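# Press the marked end of a rocker switch down

## Task

Push the marked end of the ivory rocker switch down so that it stays pressed and the switch still lies flat, then move the robot off it so nothing touches the switch; no drink can, parts box or small stack bin may be tipped over.

## Robot and tools

Robot: two 6-joint arms, left_arm and right_arm, each with a two-finger gripper. Joint order per arm, always: waist, shoulder, elbow, wrist pitch, wrist yaw, wrist roll, then gripper opening. Stated joint ranges (rad): waist -2.618 to 3.054, shoulder 0.000 to 3.142, elbow 0.000 to 3.142, wrist pitch -1.571 to 1.571, wrist yaw -1.571 to 1.571, wrist roll -2.094 to 2.094; true ends may differ by up to 0.059 rad.

Frame: the scene frame. Origin at table-top height, halfway between the two arms' nominal bases; +x points out over the table, +z up, left_arm sits on the +y side. Arm names do not match image left/right. Gripper fingers point along its own +z and spread along its y; end_effector_position is the point between the pads, roughly 1 cm short of the tips.

The row format (used by both motion tools): 14 numbers, each in [-1, 1]: left_arm's 6 joint values and its opening, then right_arm's 6 and its opening. Both arms must always be written. Joint values are offsets, not poses: they are added to the arm's Joint targets as they stood when the action (or move) began, scaled so 1.0 = 2.224 rad for waist, shoulder and elbow and 8.485 rad for the three wrist joints. Sending the same offset again moves further. A 0 keeps a joint at its current target. The opening value is absolute: +1 fully open, -1 closed; a 0 is a real half-open command, so to leave a gripper alone resend its current command (see Tool commands).

execute_actions(actions, cameras): actions is a list of actions; each action is a list of up to 15 rows, one row per 1/30 s step; if fewer than 15 rows, the last row is held for the remaining steps. Every row in an action is measured from that action's starting targets, not from the previous row. An empty list just reports state and images. Anything asking a joint more than 0.059 rad beyond its range is refused.

move(target, speed, blend, opening_speed, blocking, cameras): target is one 14-number row or a list of up to 15 rows; every row is an offset from the Joint targets at the call's start (not chained). Joints move together along a path. speed: rad/s for the joint with the longest way to go, 0.01 to 12.57, default 0.5; one number or one per target. blend: rad, corner rounding for lists. opening_speed: rate of the opening command per second on the -1..+1 scale, at least 0.2; use low values for gentle closing. blocking=false returns after about 0.5 s while motion continues. Paths over 10 s stop short. The move avoids nothing: it will drive into objects or the other arm. Its result adds a move: line such as done, off_target (resting over 0.035 rad from target), moving, held or fault, plus limits=held if steps were withheld.

wait(seconds 0 to 10, cameras): lets time pass with commands held; a running move continues. stop(cameras): brakes a running move. zoom_image(camera, region): camera is cam_head_left or cam_head_right; region [x0, y0, x1, y1] in image pixels, origin top-left, at most 504 by 504. finished_scene(scene): ends the current scene, given by its number; irreversible, so call only once the switch is down and the robot is clear.

Cameras: cam_head_left and cam_head_right, both 896x504, head-mounted looking down at the table; calibration (K, distortion, world-to-camera transform) is supplied and may be slightly off.

Reading results: end_effector_position (m) and end_effector_quat_wxyz per arm, in the scene frame, possibly off by a few centimetres. Joint positions (rad) and Joint velocities (rad/s) list each arm's six joints then the pad gap (m; 0.094 when fully open). Joint targets is the base that the next offsets are added to. Tool commands shows present gripper commands. grip_measured is the measured opening on the command scale. within noise means the arm is essentially still. joint sent to its limit means a joint hit its end. joint command not followed means a clearance check altered targets. Joint torques are total drive outputs (gravity included), with numbers 1 to 3 wrapping sign beyond ±28 N m. Actions calls also list joint positions at sampled steps. MOTOR HOT warns of heating; OVER-TEMPERATURE FAULT means that arm has folded and idles.

Motion limits: each joint target can lead its measured angle by only 0.339 rad (big joints) or 2.2 rad (wrist), and targets placing the gripper over 200 mm from its current spot are scaled back, so large moves take several actions. To end a push or recover a dragged arm, command its targets back past its measured positions.

Avoid: fast contact with the switch (press slowly, not far past contact), collisions or squeezes between the two arms, knocking over the can, box or bin, anything leaving the table, and leaving any part of the robot (camera cables included) touching the switch at the end. Long stretched-out holds or pushing into unreachable poses heat motors.

Each tool is called after "Emit:" as a command line: name --argument value for each argument, lists and objects as JSON in quotes; but a table of rows of numbers goes row by row, as --pt "numbers of a row", without its own name.

## Session

Emit:
execute_actions --actions '[]'

Scene clock: 0.00 s.
left_arm: end_effector_position=(+0.4286, +0.2967, +0.1025) grip_measured=+1.000 end_effector_quat_wxyz=(+0.594, -0.058, +0.801, +0.043) | right_arm: end_effector_position=(+0.4064, -0.2592, +0.1034) grip_measured=+1.000 end_effector_quat_wxyz=(+0.590, +0.008, +0.807, -0.016)
Joint positions: left_arm=[0.015 1.55 0.343 0.908 -0.141 -0.044 0.094] | right_arm=[-0.012 1.559 0.377 0.875 -0.004 -0.019 0.094]
Joint velocities: within noise
Joint torques (N m): no reading
Heat: left arm: 25 °C; right arm: 29 °C.
Joint targets: left_arm=[0.015 1.542 0.352 0.915 -0.142 -0.045] | right_arm=[-0.012 1.552 0.383 0.873 -0.004 -0.019]
Tool commands: left_gripper/opening=+1.0 right_gripper/opening=+1.0

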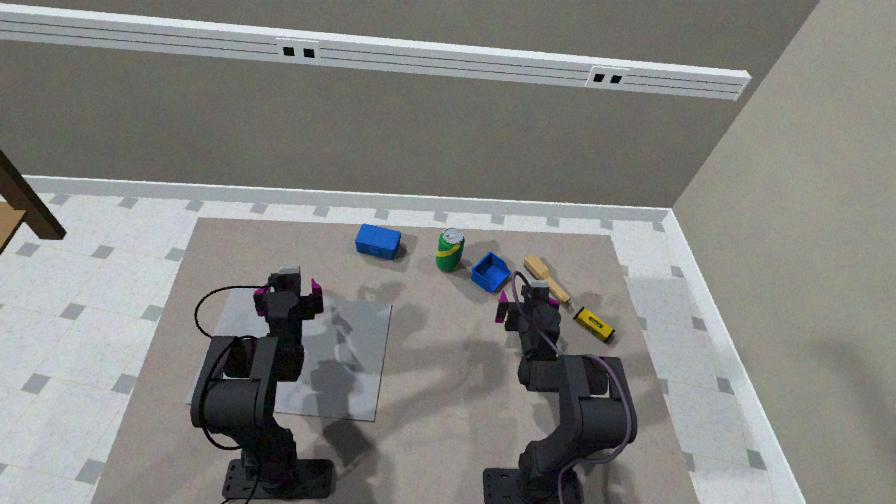

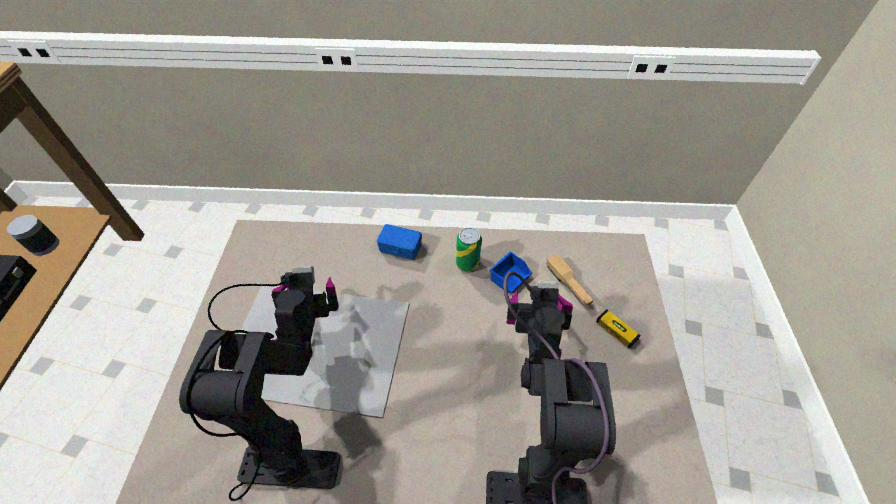

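Emit:
zoom_image --camera "cam_head_left" --region '[180, 210, 430, 430]'

Emit:
zoom_image --camera "cam_head_right" --region '[180, 210, 430, 430]'

Emit:
zoom_image --camera "cam_head_left" --region '[430, 210, 680, 430]'

Emit:
zoom_image --camera "cam_head_right" --region '[430, 210, 680, 430]'

Scaled by 2.016 from the camera's 896x504 image, which has a finer 1280x720 frame.

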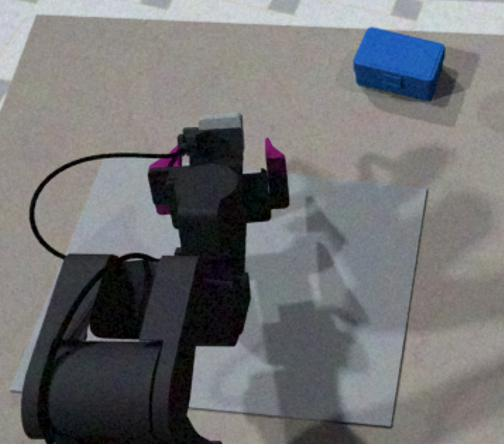

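Scaled by 2.016 from the camera's 896x504 image, which has a finer 1280x720 frame.

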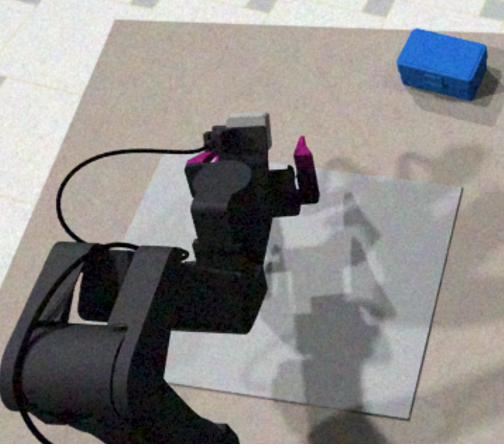

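Scaled by 2.016 from the camera's 896x504 image, which has a finer 1280x720 frame.

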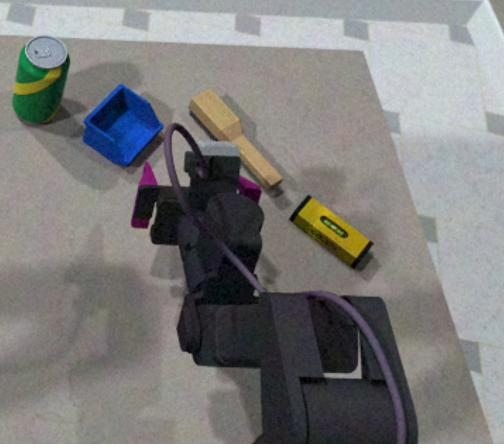

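Scaled by 2.016 from the camera's 896x504 image, which has a finer 1280x720 frame.

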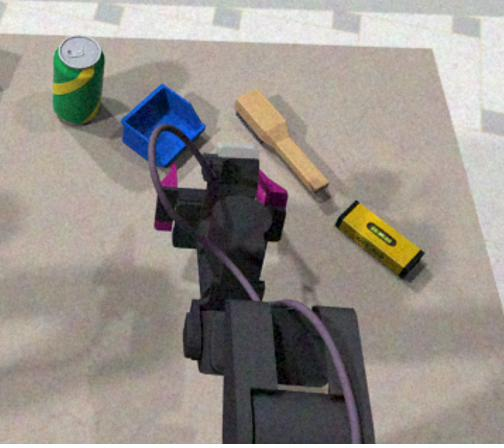

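Emit:
move --pt "0 -0.18 0 0 0 0 1 0 -0.18 0 0 0 0 1" --pt "0.3 -0.18 0 0 0 0 1 -0.3 -0.18 0 0 0 0 1" --speed 0.8

Scene clock: 14.30 s.
left_arm: end_effector_position=(+0.3126, +0.5195, +0.2486) grip_measured=+1.000 end_effector_quat_wxyz=(+0.691, -0.279, +0.610, +0.268) | right_arm: end_effector_position=(+0.2935, -0.4888, +0.2492) grip_measured=+1.000 end_effector_quat_wxyz=(+0.686, +0.229, +0.640, -0.260)
Joint positions: left_arm=[0.676 1.155 0.343 0.913 -0.139 -0.044 0.094] | right_arm=[-0.676 1.163 0.377 0.864 0 -0.019 0.094]
Joint velocities: within noise
Joint torques (N m): left_arm=[0.54 -3.69 8.2 2.16 -0.01 -0.04] | right_arm=[-0.34 -3.07 7.79 2.16 -0.06 -0.02]
Heat: left arm: 28 °C; right arm: 32 °C.
Joint targets: left_arm=[0.682 1.141 0.352 0.915 -0.142 -0.045] | right_arm=[-0.680 1.152 0.383 0.873 -0.004 -0.019]
move: done

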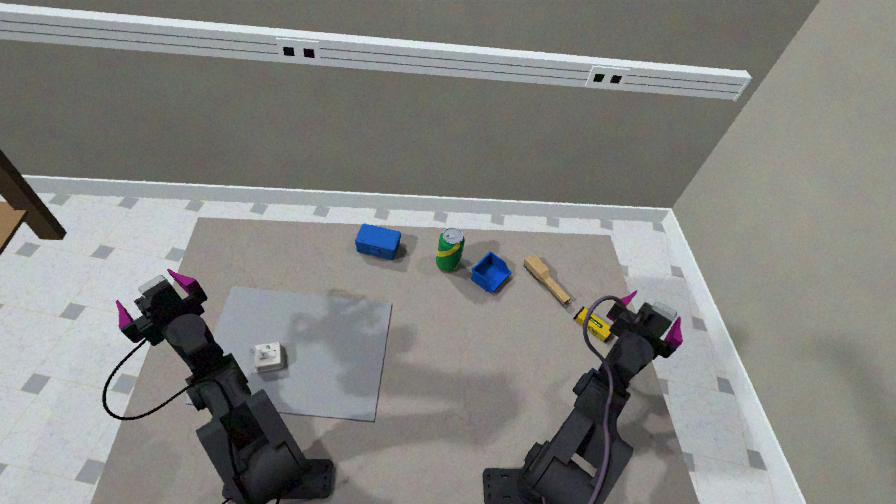

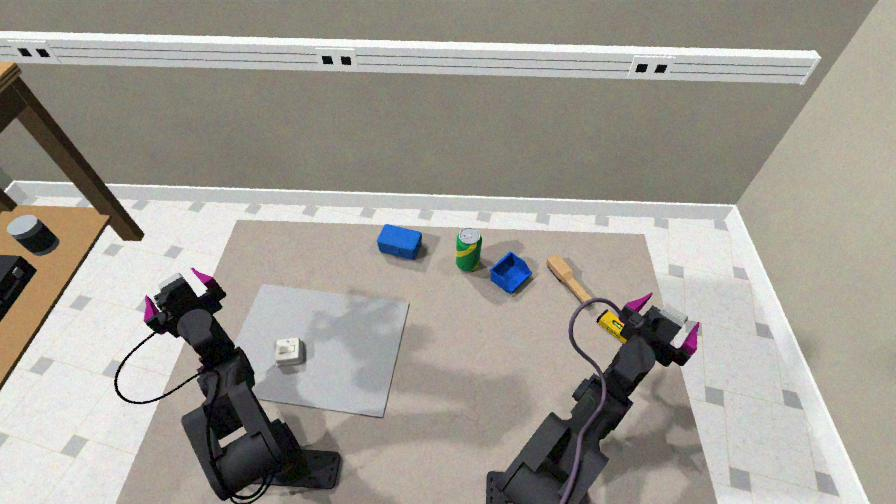

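Emit:
zoom_image --camera "cam_head_left" --region '[234, 330, 304, 386]'

Emit:
zoom_image --camera "cam_head_right" --region '[254, 325, 324, 381]'

Scaled by 7.200 from the camera's 896x504 image, which has a finer 1280x720 frame.

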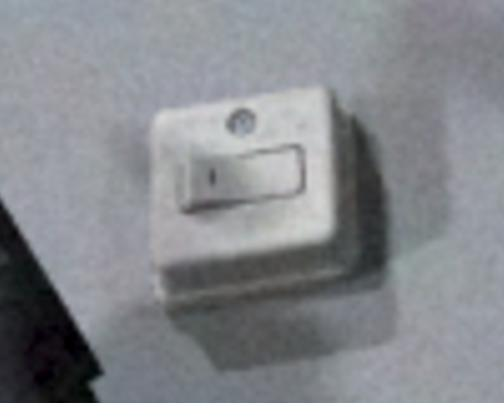

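Scaled by 7.200 from the camera's 896x504 image, which has a finer 1280x720 frame.

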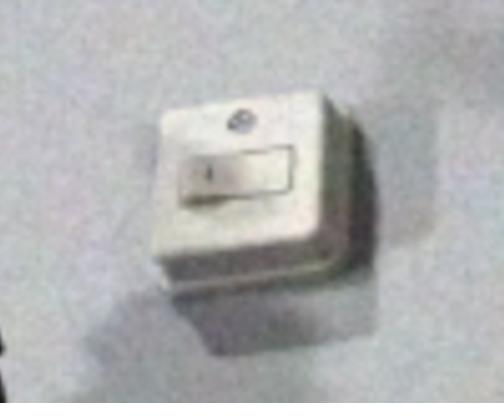

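Emit:
move --target '[-0.1914, 0.2466, 0.5534, -0.2804, 0.01674, 0.0053, -1, 0, 0, 0, 0, 0, 0.0022, -1]' --speed 0.8 --opening_speed 1.0

Scene clock: 49.83 s.
left_arm: end_effector_position=(+0.3220, +0.3460, +0.1641) grip_measured=-0.995 end_effector_quat_wxyz=(-0.001, -0.126, +0.992, +0.005) | right_arm: end_effector_position=(+0.2935, -0.4888, +0.2492) grip_measured=-0.996 end_effector_quat_wxyz=(+0.688, +0.232, +0.638, -0.256)
Joint positions: left_arm=[0.261 1.672 1.556 -1.455 -0.01 -0.011 0] | right_arm=[-0.676 1.163 0.377 0.864 0 -0.007 0]
Joint velocities: within noise
Joint torques (N m): left_arm=[-0.34 -5.01 9.29 0.45 0.13 0.08] | right_arm=[-0.34 -3.07 7.77 2.16 -0.06 0.05]
Heat: left arm: 31 °C; right arm: 35 °C.
Joint targets: left_arm=[0.256 1.690 1.583 -1.465 0.000 0.000] | right_arm=[-0.680 1.152 0.383 0.873 -0.004 0.000]
move: done

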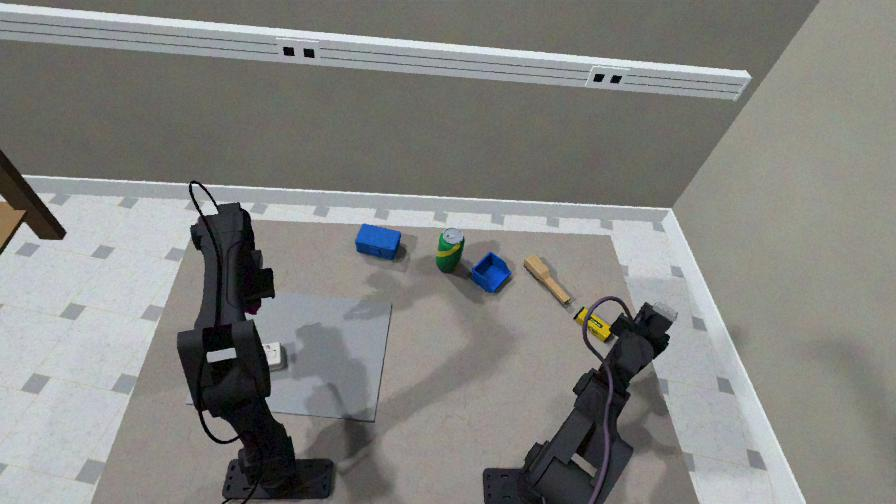

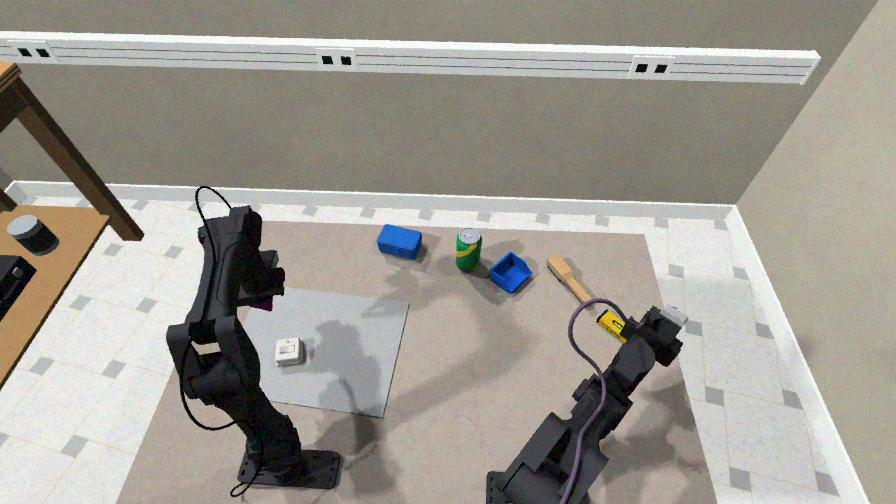

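Emit:
move --target '[0, 0, 0, 0.1727, 0, 0, -1, 0, 0, 0, 0, 0, 0, -1]' --speed 1.0 --cameras '[]'

Scene clock: 55.03 s.
left_arm: end_effector_position=(+0.5614, +0.4052, +0.3787) grip_measured=-0.995 end_effector_quat_wxyz=(+0.652, -0.098, +0.747, +0.080) | right_arm: end_effector_position=(+0.2935, -0.4888, +0.2492) grip_measured=-0.996 end_effector_quat_wxyz=(+0.688, +0.232, +0.638, -0.256)
Joint positions: left_arm=[0.261 1.672 1.556 -0.02 -0.01 -0.01 0] | right_arm=[-0.676 1.163 0.377 0.864 0 -0.007 0]
Joint velocities: within noise
Joint torques (N m): left_arm=[-0.43 -6.54 11.02 2.4 0.15 0.09] | right_arm=[-0.34 -3.07 7.79 2.16 -0.06 0.05]
Heat: left arm: 30 °C; right arm: 35 °C.
Joint targets: left_arm=[0.256 1.690 1.583 0.001 0.000 0.000] | right_arm=[-0.680 1.152 0.383 0.873 -0.004 0.000]
move: done
No camera images: "cameras" was empty.

Emit:
move --target '[0, -0.25, 0, 0, 0, 0, -1, 0, 0, 0, 0, 0, 0, -1]' --speed 1.0 --cameras '[]'

Emit:
move --target '[0, 0.25, -0.4, 0, 0, 0, -1, 0, 0, 0, 0, 0, 0, -1]' --speed 1.0 --cameras '[]'

Emit:
move --target '[0, -0.25, 0, 0, 0, 0, -1, 0, 0, 0, 0, 0, 0, -1]' --speed 1.0 --cameras '[]'

Scene clock: 62.73 s.
left_arm: end_effector_position=(+0.3527, +0.3534, +0.6254) grip_measured=-0.995 end_effector_quat_wxyz=(+0.840, -0.071, +0.528, +0.101) | right_arm: end_effector_position=(+0.2935, -0.4888, +0.2492) grip_measured=-0.996 end_effector_quat_wxyz=(+0.688, +0.232, +0.638, -0.256)
Joint positions: left_arm=[0.261 1.136 1.584 -0.001 -0.009 -0.01 0] | right_arm=[-0.676 1.163 0.377 0.864 0 -0.007 0]
Joint velocities: within noise
Joint torques (N m): left_arm=[-0.43 -1.69 6.39 1.9 0.14 0.09] | right_arm=[-0.34 -3.06 7.79 2.16 -0.06 0.04]
Heat: left arm: 31 °C; right arm: 36 °C.
Joint targets: left_arm=[0.256 1.134 1.583 0.001 0.000 0.000] | right_arm=[-0.680 1.152 0.383 0.873 -0.004 0.000]
move: done
No camera images: "cameras" was empty.

Scene clock: 64.10 s.
left_arm: end_effector_position=(+0.4020, +0.3656, +0.0118) grip_measured=-0.995 end_effector_quat_wxyz=(+0.302, -0.121, +0.945, +0.040) | right_arm: end_effector_position=(+0.2935, -0.4888, +0.2492) grip_measured=-0.996 end_effector_quat_wxyz=(+0.688, +0.232, +0.638, -0.256)
Joint positions: left_arm=[0.261 1.67 0.705 0.012 -0.009 -0.01 0] | right_arm=[-0.676 1.163 0.377 0.864 0 -0.007 0]
Joint velocities: within noise
Joint torques (N m): left_arm=[-0.38 -4.57 5.2 1.48 0.11 0.06] | right_arm=[-0.34 -3.07 7.77 2.16 -0.06 0.04]
Heat: left arm: 31 °C; right arm: 36 °C.
Joint targets: left_arm=[0.256 1.690 0.693 0.001 0.000 0.000] | right_arm=[-0.680 1.152 0.383 0.873 -0.004 0.000]
move: done
No camera images: "cameras" was empty.

Scene clock: 65.23 s.
left_arm: end_effector_position=(+0.4035, +0.3659, +0.1955) grip_measured=-0.995 end_effector_quat_wxyz=(+0.524, -0.109, +0.842, +0.065) | right_arm: end_effector_position=(+0.2935, -0.4888, +0.2492) grip_measured=-0.996 end_effector_quat_wxyz=(+0.688, +0.232, +0.638, -0.256)
Joint positions: left_arm=[0.261 1.145 0.69 -0.002 -0.009 -0.01 0] | right_arm=[-0.676 1.163 0.377 0.864 0 -0.007 0]
Joint velocities: within noise
Joint torques (N m): left_arm=[-0.5 -3.99 8.5 2.16 0.11 0.06] | right_arm=[-0.34 -3.07 7.79 2.16 -0.06 0.05]
Heat: left arm: 31 °C; right arm: 36 °C.
Joint targets: left_arm=[0.256 1.134 0.693 0.001 0.000 0.000] | right_arm=[-0.680 1.152 0.383 0.873 -0.004 0.000]
move: done
No camera images: "cameras" was empty.

Emit:
move --target '[-0.00967, 0.21434, 0.2799, -0.15045, 0, 0, -1, 0, 0, 0, 0, 0, 0, -1]' --speed 0.6

Emit:
zoom_image --camera "cam_head_left" --region '[190, 260, 330, 372]'

Emit:
zoom_image --camera "cam_head_right" --region '[220, 260, 360, 372]'

Scene clock: 82.83 s.
left_arm: end_effector_position=(+0.3046, +0.3359, +0.1173) grip_measured=-0.995 end_effector_quat_wxyz=(-0.002, -0.116, +0.993, +0.004) | right_arm: end_effector_position=(+0.2935, -0.4888, +0.2492) grip_measured=-0.996 end_effector_quat_wxyz=(+0.688, +0.232, +0.638, -0.256)
Joint positions: left_arm=[0.241 1.595 1.288 -1.266 -0.009 -0.01 0] | right_arm=[-0.676 1.163 0.377 0.864 0 -0.007 0]
Joint velocities: within noise
Joint torques (N m): left_arm=[-0.57 -4.49 9.36 0.45 0.12 0.07] | right_arm=[-0.35 -3.07 7.77 2.17 -0.06 0.05]
Heat: left arm: 31 °C; right arm: 36 °C.
Joint targets: left_arm=[0.235 1.611 1.315 -1.275 0.000 0.000] | right_arm=[-0.680 1.152 0.383 0.873 -0.004 0.000]
move: done

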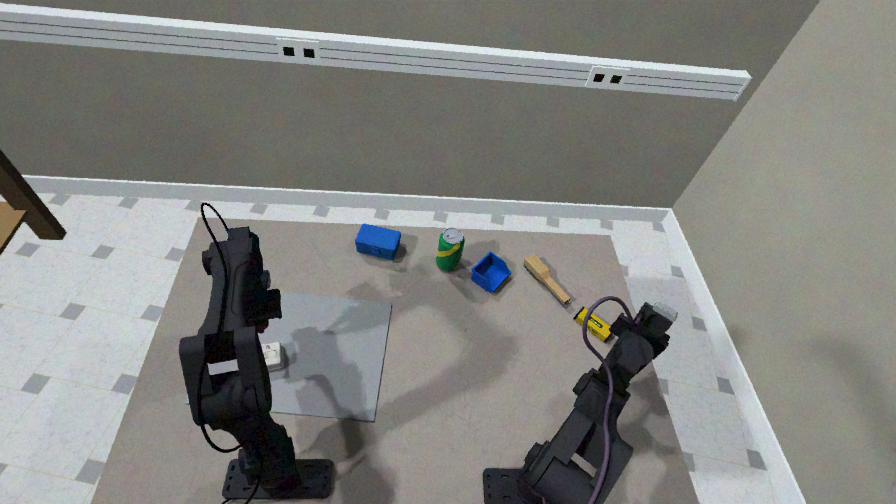

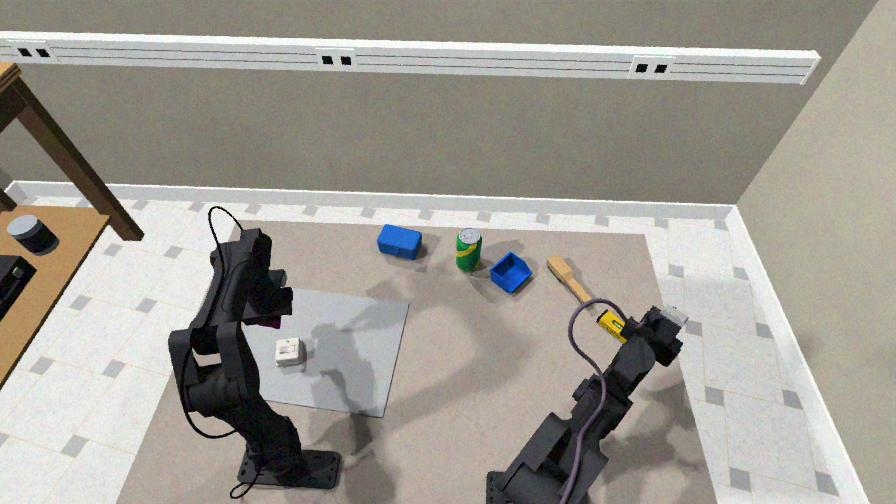

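Scaled by 3.600 from the camera's 896x504 image, which has a finer 1280x720 frame.

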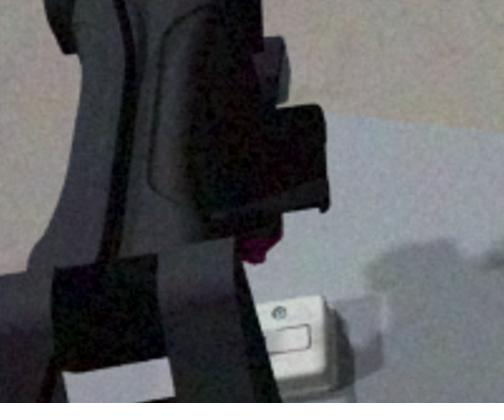

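Scaled by 3.600 from the camera's 896x504 image, which has a finer 1280x720 frame.

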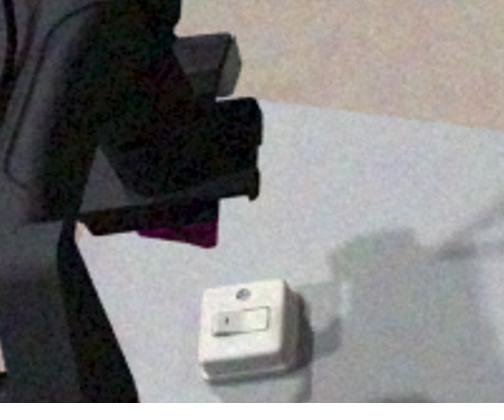

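Emit:
move --target '[0, 0, 0, 0, 0, 0, -1, 0.4732, 0.46695, 0.76718, -0.27607, 0.00047, 0, -1]' --speed 0.7

Emit:
zoom_image --camera "cam_head_left" --region '[420, 230, 560, 342]'

Emit:
zoom_image --camera "cam_head_right" --region '[420, 230, 560, 342]'

Scene clock: 97.67 s.
left_arm: end_effector_position=(+0.3043, +0.3358, +0.1174) grip_measured=-0.995 end_effector_quat_wxyz=(-0.002, -0.116, +0.993, +0.004) | right_arm: end_effector_position=(+0.3975, -0.1005, +0.1216) grip_measured=-0.996 end_effector_quat_wxyz=(+0.001, -0.176, +0.984, +0.000)
Joint positions: left_arm=[0.241 1.595 1.288 -1.268 -0.009 -0.01 0] | right_arm=[0.378 2.164 2.054 -1.458 0 -0.006 0]
Joint velocities: within noise
Joint torques (N m): left_arm=[-0.64 -4.57 9.51 0.45 0.11 0.06] | right_arm=[-0.42 -8.18 9.44 0.25 -0.01 0.04]
Heat: left arm: 28 °C; right arm: 36 °C.
Joint targets: left_arm=[0.235 1.611 1.316 -1.276 0.000 0.000] | right_arm=[0.373 2.190 2.090 -1.469 0.000 0.000]
move: off_target (right_arm); right_arm: the elbow is farthest, 0.036 rad from its target

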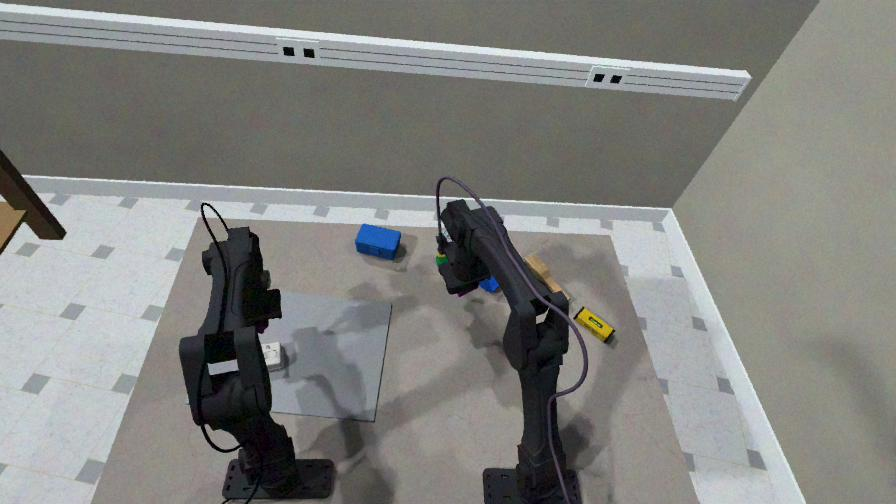

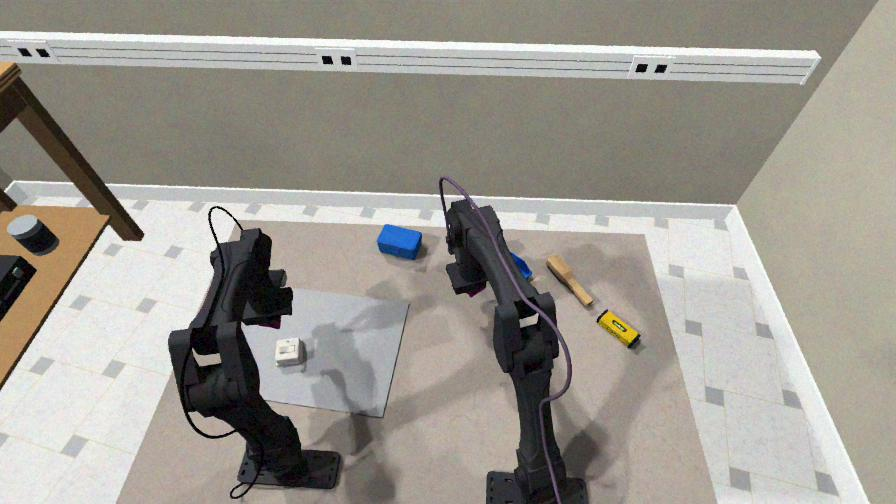

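Scaled by 3.600 from the camera's 896x504 image, which has a finer 1280x720 frame.

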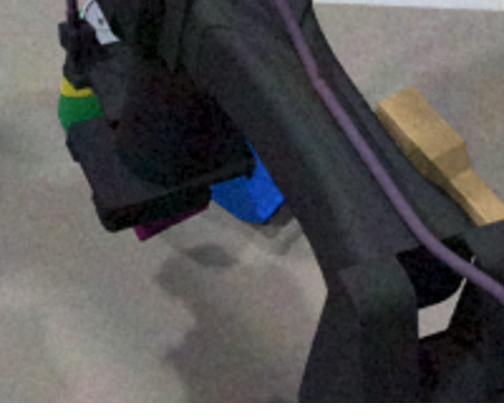

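Scaled by 3.600 from the camera's 896x504 image, which has a finer 1280x720 frame.

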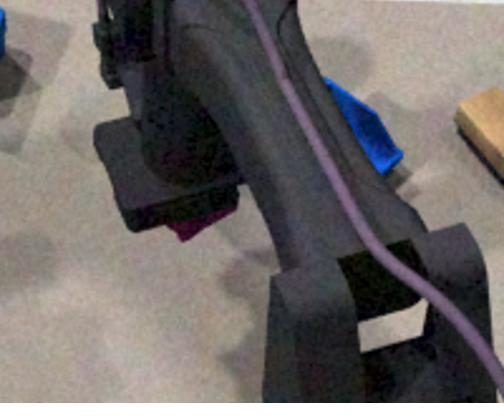

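Emit:
move --target '[0.02154, -0.01003, -0.09586, 0.02273, 0, 0, -1, 0, 0, 0, 0, 0, 0, -1]' --speed 0.3

Emit:
zoom_image --camera "cam_head_left" --region '[220, 310, 320, 390]'

Emit:
zoom_image --camera "cam_head_right" --region '[240, 310, 340, 390]'

Scene clock: 106.23 s.
left_arm: end_effector_position=(+0.2922, +0.3427, +0.0723) grip_measured=-0.995 end_effector_quat_wxyz=(-0.008, -0.134, +0.991, +0.003) | right_arm: end_effector_position=(+0.3973, -0.1006, +0.1216) grip_measured=-0.996 end_effector_quat_wxyz=(+0.001, -0.176, +0.984, +0.000)
Joint positions: left_arm=[0.277 1.595 1.107 -1.098 -0.009 -0.01 0] | right_arm=[0.378 2.164 2.054 -1.459 0 -0.006 0]
Joint velocities: within noise
Joint torques (N m): left_arm=[0.36 -6.19 6.24 0.62 0.11 0.08] | right_arm=[-0.4 -8.18 9.43 0.23 -0.01 0.04]
Heat: left arm: 28 °C; right arm: 34 °C.
Joint targets: left_arm=[0.282 1.588 1.102 -1.083 0.000 0.000] | right_arm=[0.373 2.190 2.089 -1.469 0.000 0.000]
move: off_target (right_arm); right_arm: the elbow is farthest, 0.036 rad from its target

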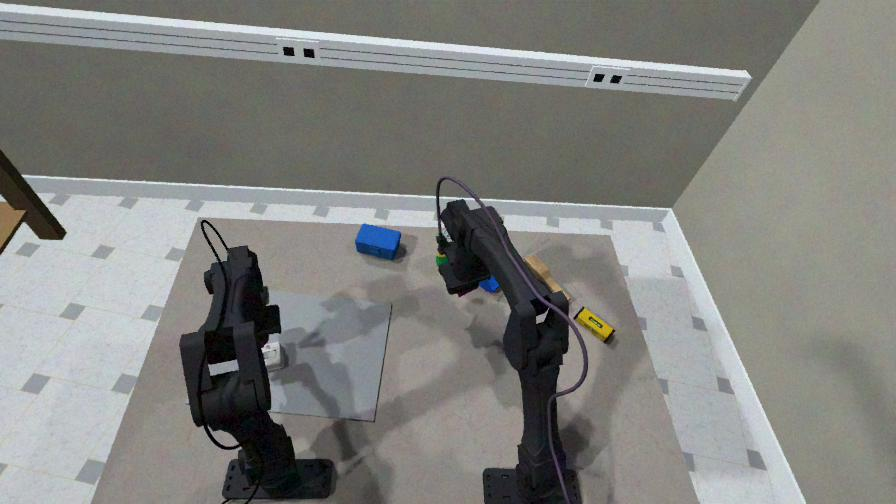

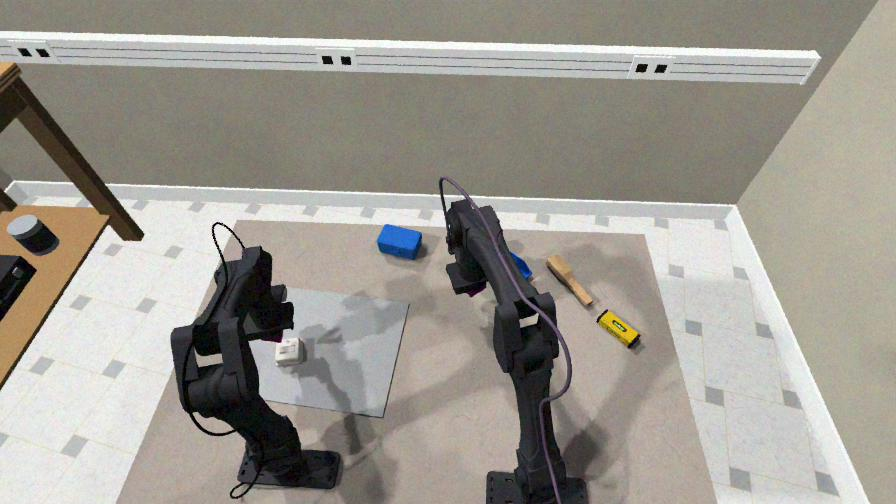

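Scaled by 5.040 from the camera's 896x504 image, which has a finer 1280x720 frame.

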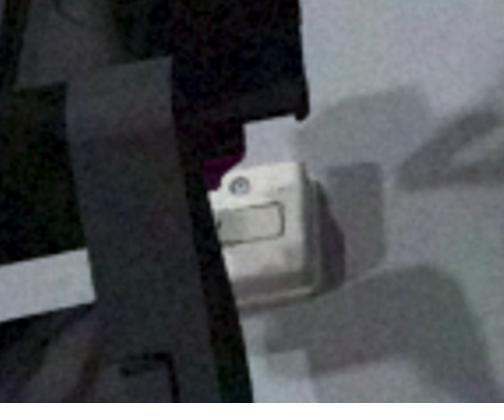

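Scaled by 5.040 from the camera's 896x504 image, which has a finer 1280x720 frame.

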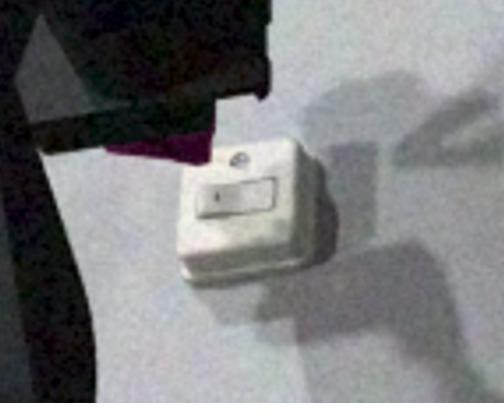

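Emit:
zoom_image --camera "cam_head_right" --region '[245, 320, 300, 364]'

Emit:
zoom_image --camera "cam_head_right" --region '[440, 260, 510, 316]'

Scaled by 9.164 from the camera's 896x504 image, which has a finer 1280x720 frame.

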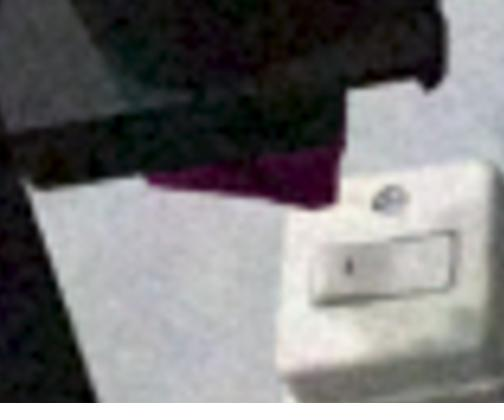

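Scaled by 7.200 from the camera's 896x504 image, which has a finer 1280x720 frame.

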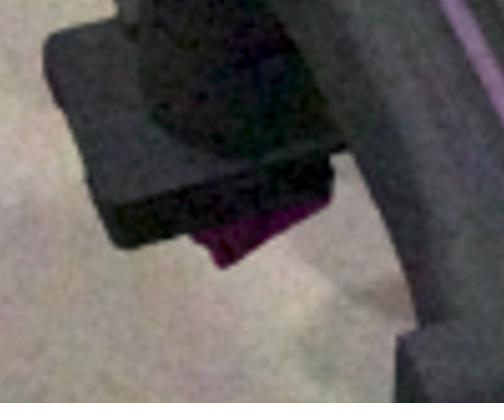

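Emit:
move --target '[0, 0, 0, 0, 0, 0, -1, 0, -0.15, 0, 0.16, 0, 0, -1]' --speed 0.7

Emit:
zoom_image --camera "cam_head_right" --region '[400, 180, 540, 292]'

Emit:
zoom_image --camera "cam_head_left" --region '[400, 180, 540, 292]'

Scene clock: 127.07 s.
left_arm: end_effector_position=(+0.2925, +0.3428, +0.0723) grip_measured=-0.995 end_effector_quat_wxyz=(-0.007, -0.134, +0.991, +0.003) | right_arm: end_effector_position=(+0.5512, -0.0448, +0.4795) grip_measured=-0.996 end_effector_quat_wxyz=(+0.710, -0.122, +0.682, +0.122)
Joint positions: left_arm=[0.277 1.595 1.107 -1.097 -0.009 -0.01 0] | right_arm=[0.378 1.886 2.054 -0.129 0 -0.006 0]
Joint velocities: within noise
Joint torques (N m): left_arm=[0.51 -6.31 6.15 0.64 0.11 0.06] | right_arm=[-0.42 -10.81 10.44 2.26 -0.02 0.04]
Heat: left arm: 28 °C; right arm: 35 °C.
Joint targets: left_arm=[0.282 1.588 1.102 -1.083 0.000 0.000] | right_arm=[0.373 1.857 2.089 -0.112 0.000 0.000]
move: done

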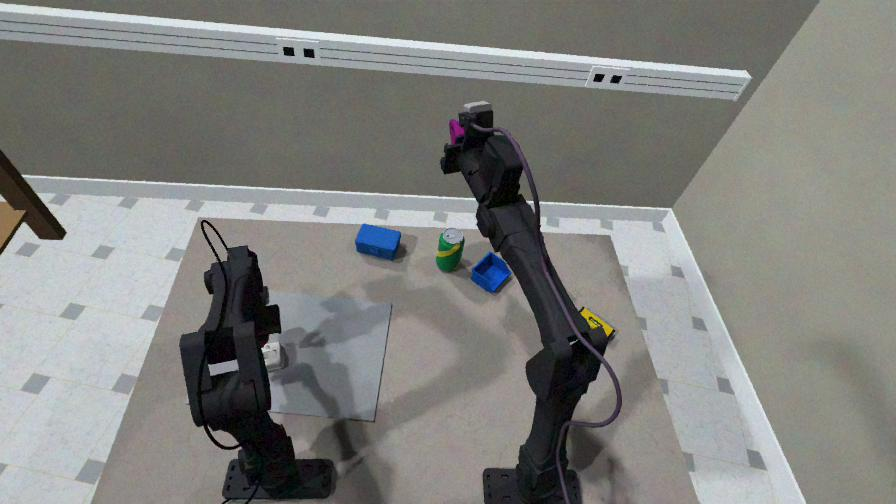

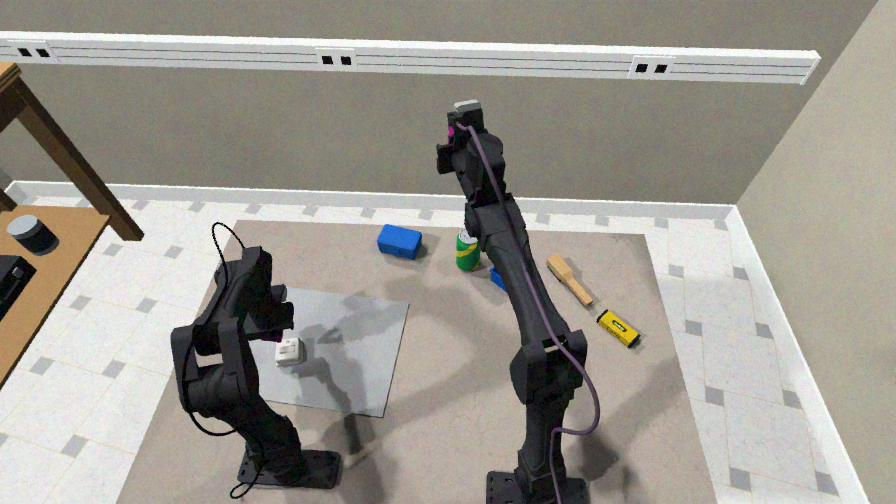

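Scaled by 3.600 from the camera's 896x504 image, which has a finer 1280x720 frame.

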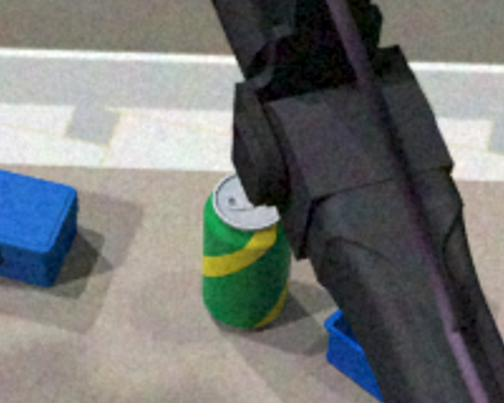

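Scaled by 3.600 from the camera's 896x504 image, which has a finer 1280x720 frame.

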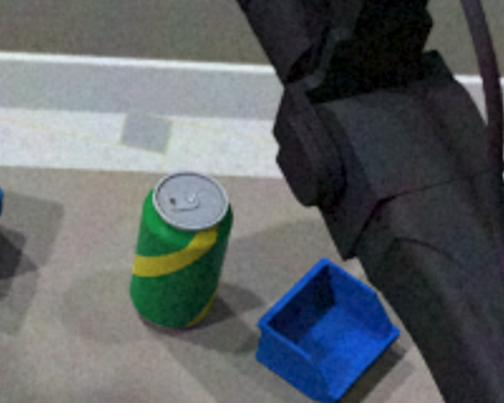

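Emit:
zoom_image --camera "cam_head_left" --region '[430, 80, 530, 160]'

Emit:
zoom_image --camera "cam_head_right" --region '[420, 80, 520, 160]'

Scaled by 5.040 from the camera's 896x504 image, which has a finer 1280x720 frame.

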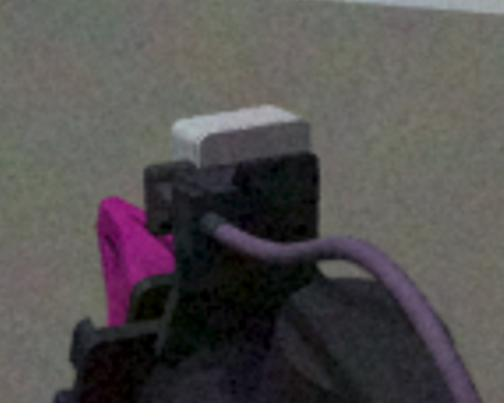

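Scaled by 5.040 from the camera's 896x504 image, which has a finer 1280x720 frame.

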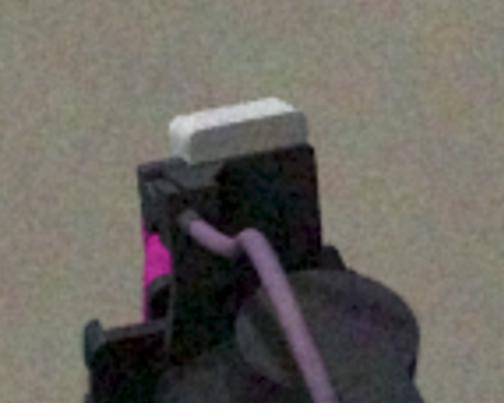

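Emit:
move --target '[0, 0, 0, 0, 0, 0, -1, 0, 0, 0, -0.04, 0, 0, 1]' --speed 0.5

Emit:
zoom_image --camera "cam_head_left" --region '[430, 80, 530, 160]'

Emit:
zoom_image --camera "cam_head_right" --region '[420, 80, 520, 160]'

Scene clock: 140.83 s.
left_arm: end_effector_position=(+0.2926, +0.3428, +0.0723) grip_measured=-0.995 end_effector_quat_wxyz=(-0.007, -0.134, +0.991, +0.004) | right_arm: end_effector_position=(+0.5425, -0.0479, +0.4021) grip_measured=+0.997 end_effector_quat_wxyz=(+0.594, -0.140, +0.785, +0.103)
Joint positions: left_arm=[0.277 1.595 1.107 -1.096 -0.009 -0.01 0] | right_arm=[0.378 1.886 2.054 -0.444 0 -0.006 0.094]
Joint velocities: within noise
Joint torques (N m): left_arm=[0.43 -6.27 6.24 0.64 0.11 0.07] | right_arm=[-0.4 -10.84 10.47 2.05 -0.01 0.03]
Heat: left arm: 27 °C; right arm: 36 °C.
Joint targets: left_arm=[0.282 1.588 1.102 -1.083 0.000 0.000] | right_arm=[0.373 1.857 2.089 -0.451 0.000 0.000]
move: done

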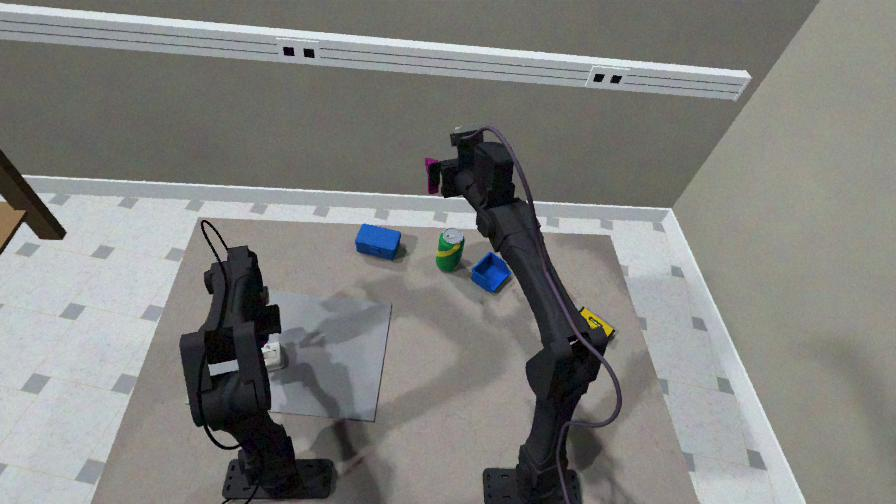

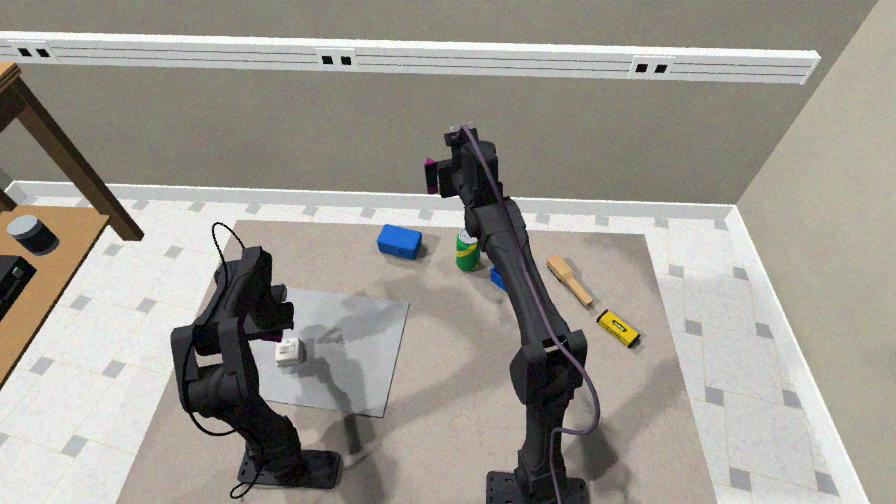

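Scaled by 5.040 from the camera's 896x504 image, which has a finer 1280x720 frame.

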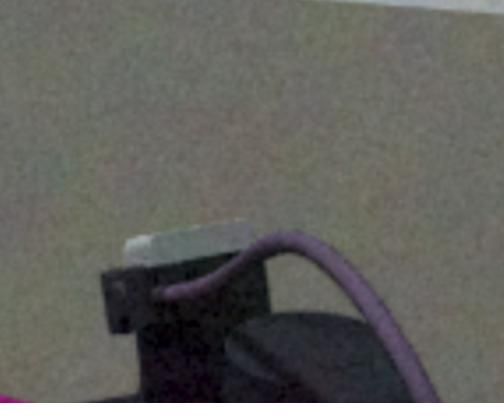

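Scaled by 5.040 from the camera's 896x504 image, which has a finer 1280x720 frame.

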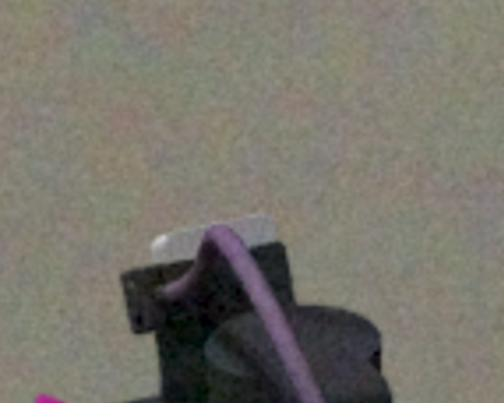

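Emit:
zoom_image --camera "cam_head_left" --region '[410, 120, 510, 200]'

Emit:
zoom_image --camera "cam_head_right" --region '[410, 120, 510, 200]'

Scaled by 5.040 from the camera's 896x504 image, which has a finer 1280x720 frame.

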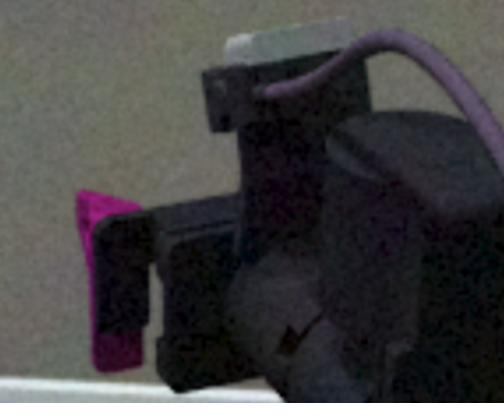

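Scaled by 5.040 from the camera's 896x504 image, which has a finer 1280x720 frame.

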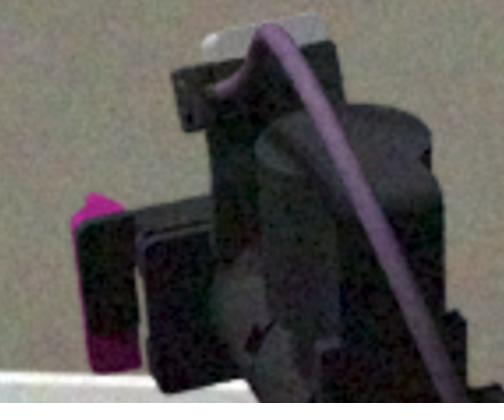

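Emit:
move --target '[0, 0, 0, 0, 0, 0, -1, -0.1677, -0.13354, -0.35477, 0.0838, 0.165, 0, 1]' --speed 0.7

Scene clock: 150.73 s.
left_arm: end_effector_position=(+0.2926, +0.3428, +0.0723) grip_measured=-0.995 end_effector_quat_wxyz=(-0.007, -0.134, +0.991, +0.004) | right_arm: end_effector_position=(+0.3806, -0.4289, +0.3721) grip_measured=+0.997 end_effector_quat_wxyz=(+0.529, +0.453, +0.545, -0.467)
Joint positions: left_arm=[0.277 1.595 1.107 -1.096 -0.009 -0.01 0] | right_arm=[0.001 1.594 1.322 0.248 1.387 -0.006 0.094]
Joint velocities: within noise
Joint torques (N m): left_arm=[0.4 -6.28 6.12 0.65 0.11 0.08] | right_arm=[-0.16 -8.75 5.78 1.57 0.12 0.04]
Heat: left arm: 27 °C; right arm: 36 °C.
Joint targets: left_arm=[0.282 1.588 1.102 -1.083 0.000 0.000] | right_arm=[0.000 1.560 1.301 0.260 1.400 0.000]
move: done

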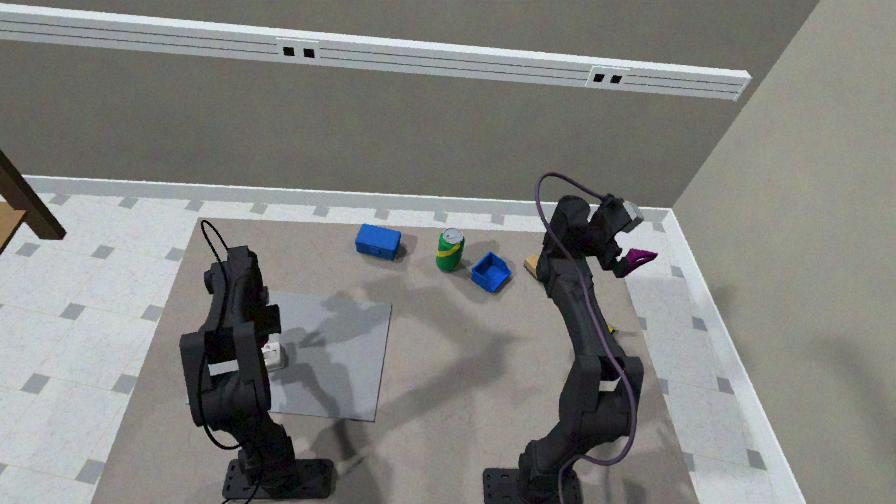

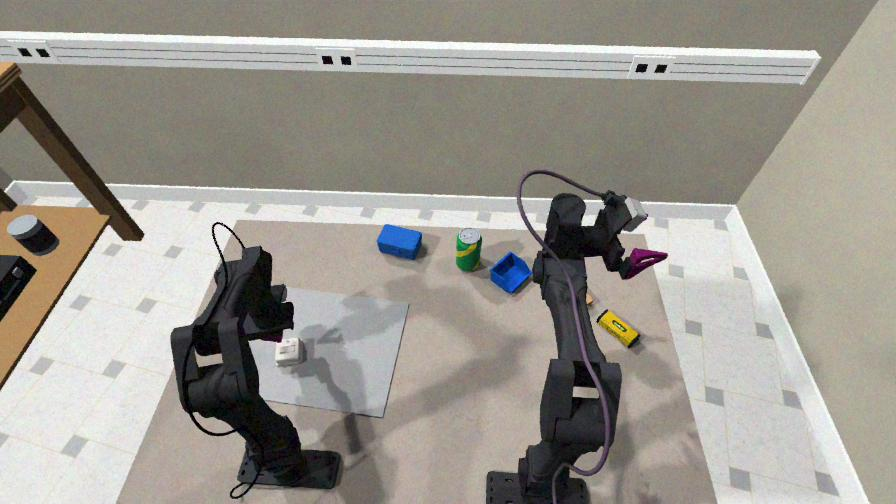

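Emit:
zoom_image --camera "cam_head_left" --region '[590, 190, 680, 290]'

Emit:
zoom_image --camera "cam_head_right" --region '[590, 190, 680, 290]'

Scaled by 5.040 from the camera's 896x504 image, which has a finer 1280x720 frame.

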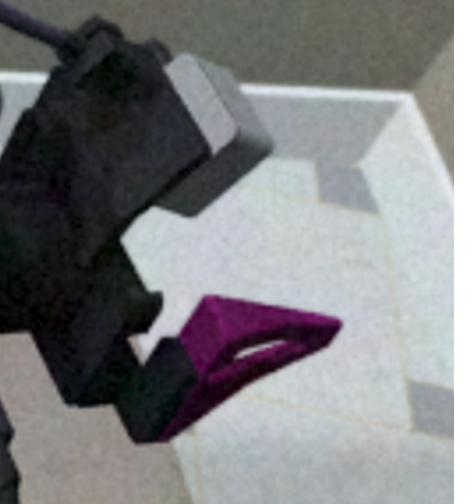

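Scaled by 5.040 from the camera's 896x504 image, which has a finer 1280x720 frame.

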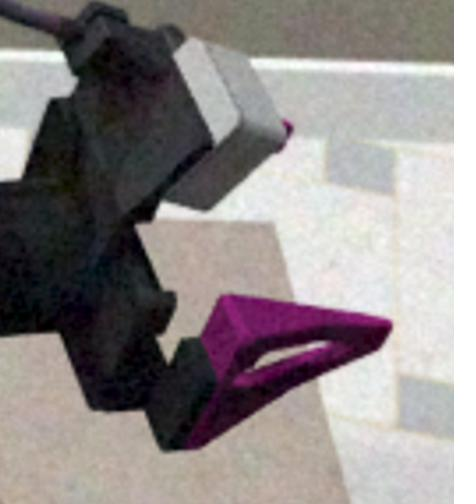

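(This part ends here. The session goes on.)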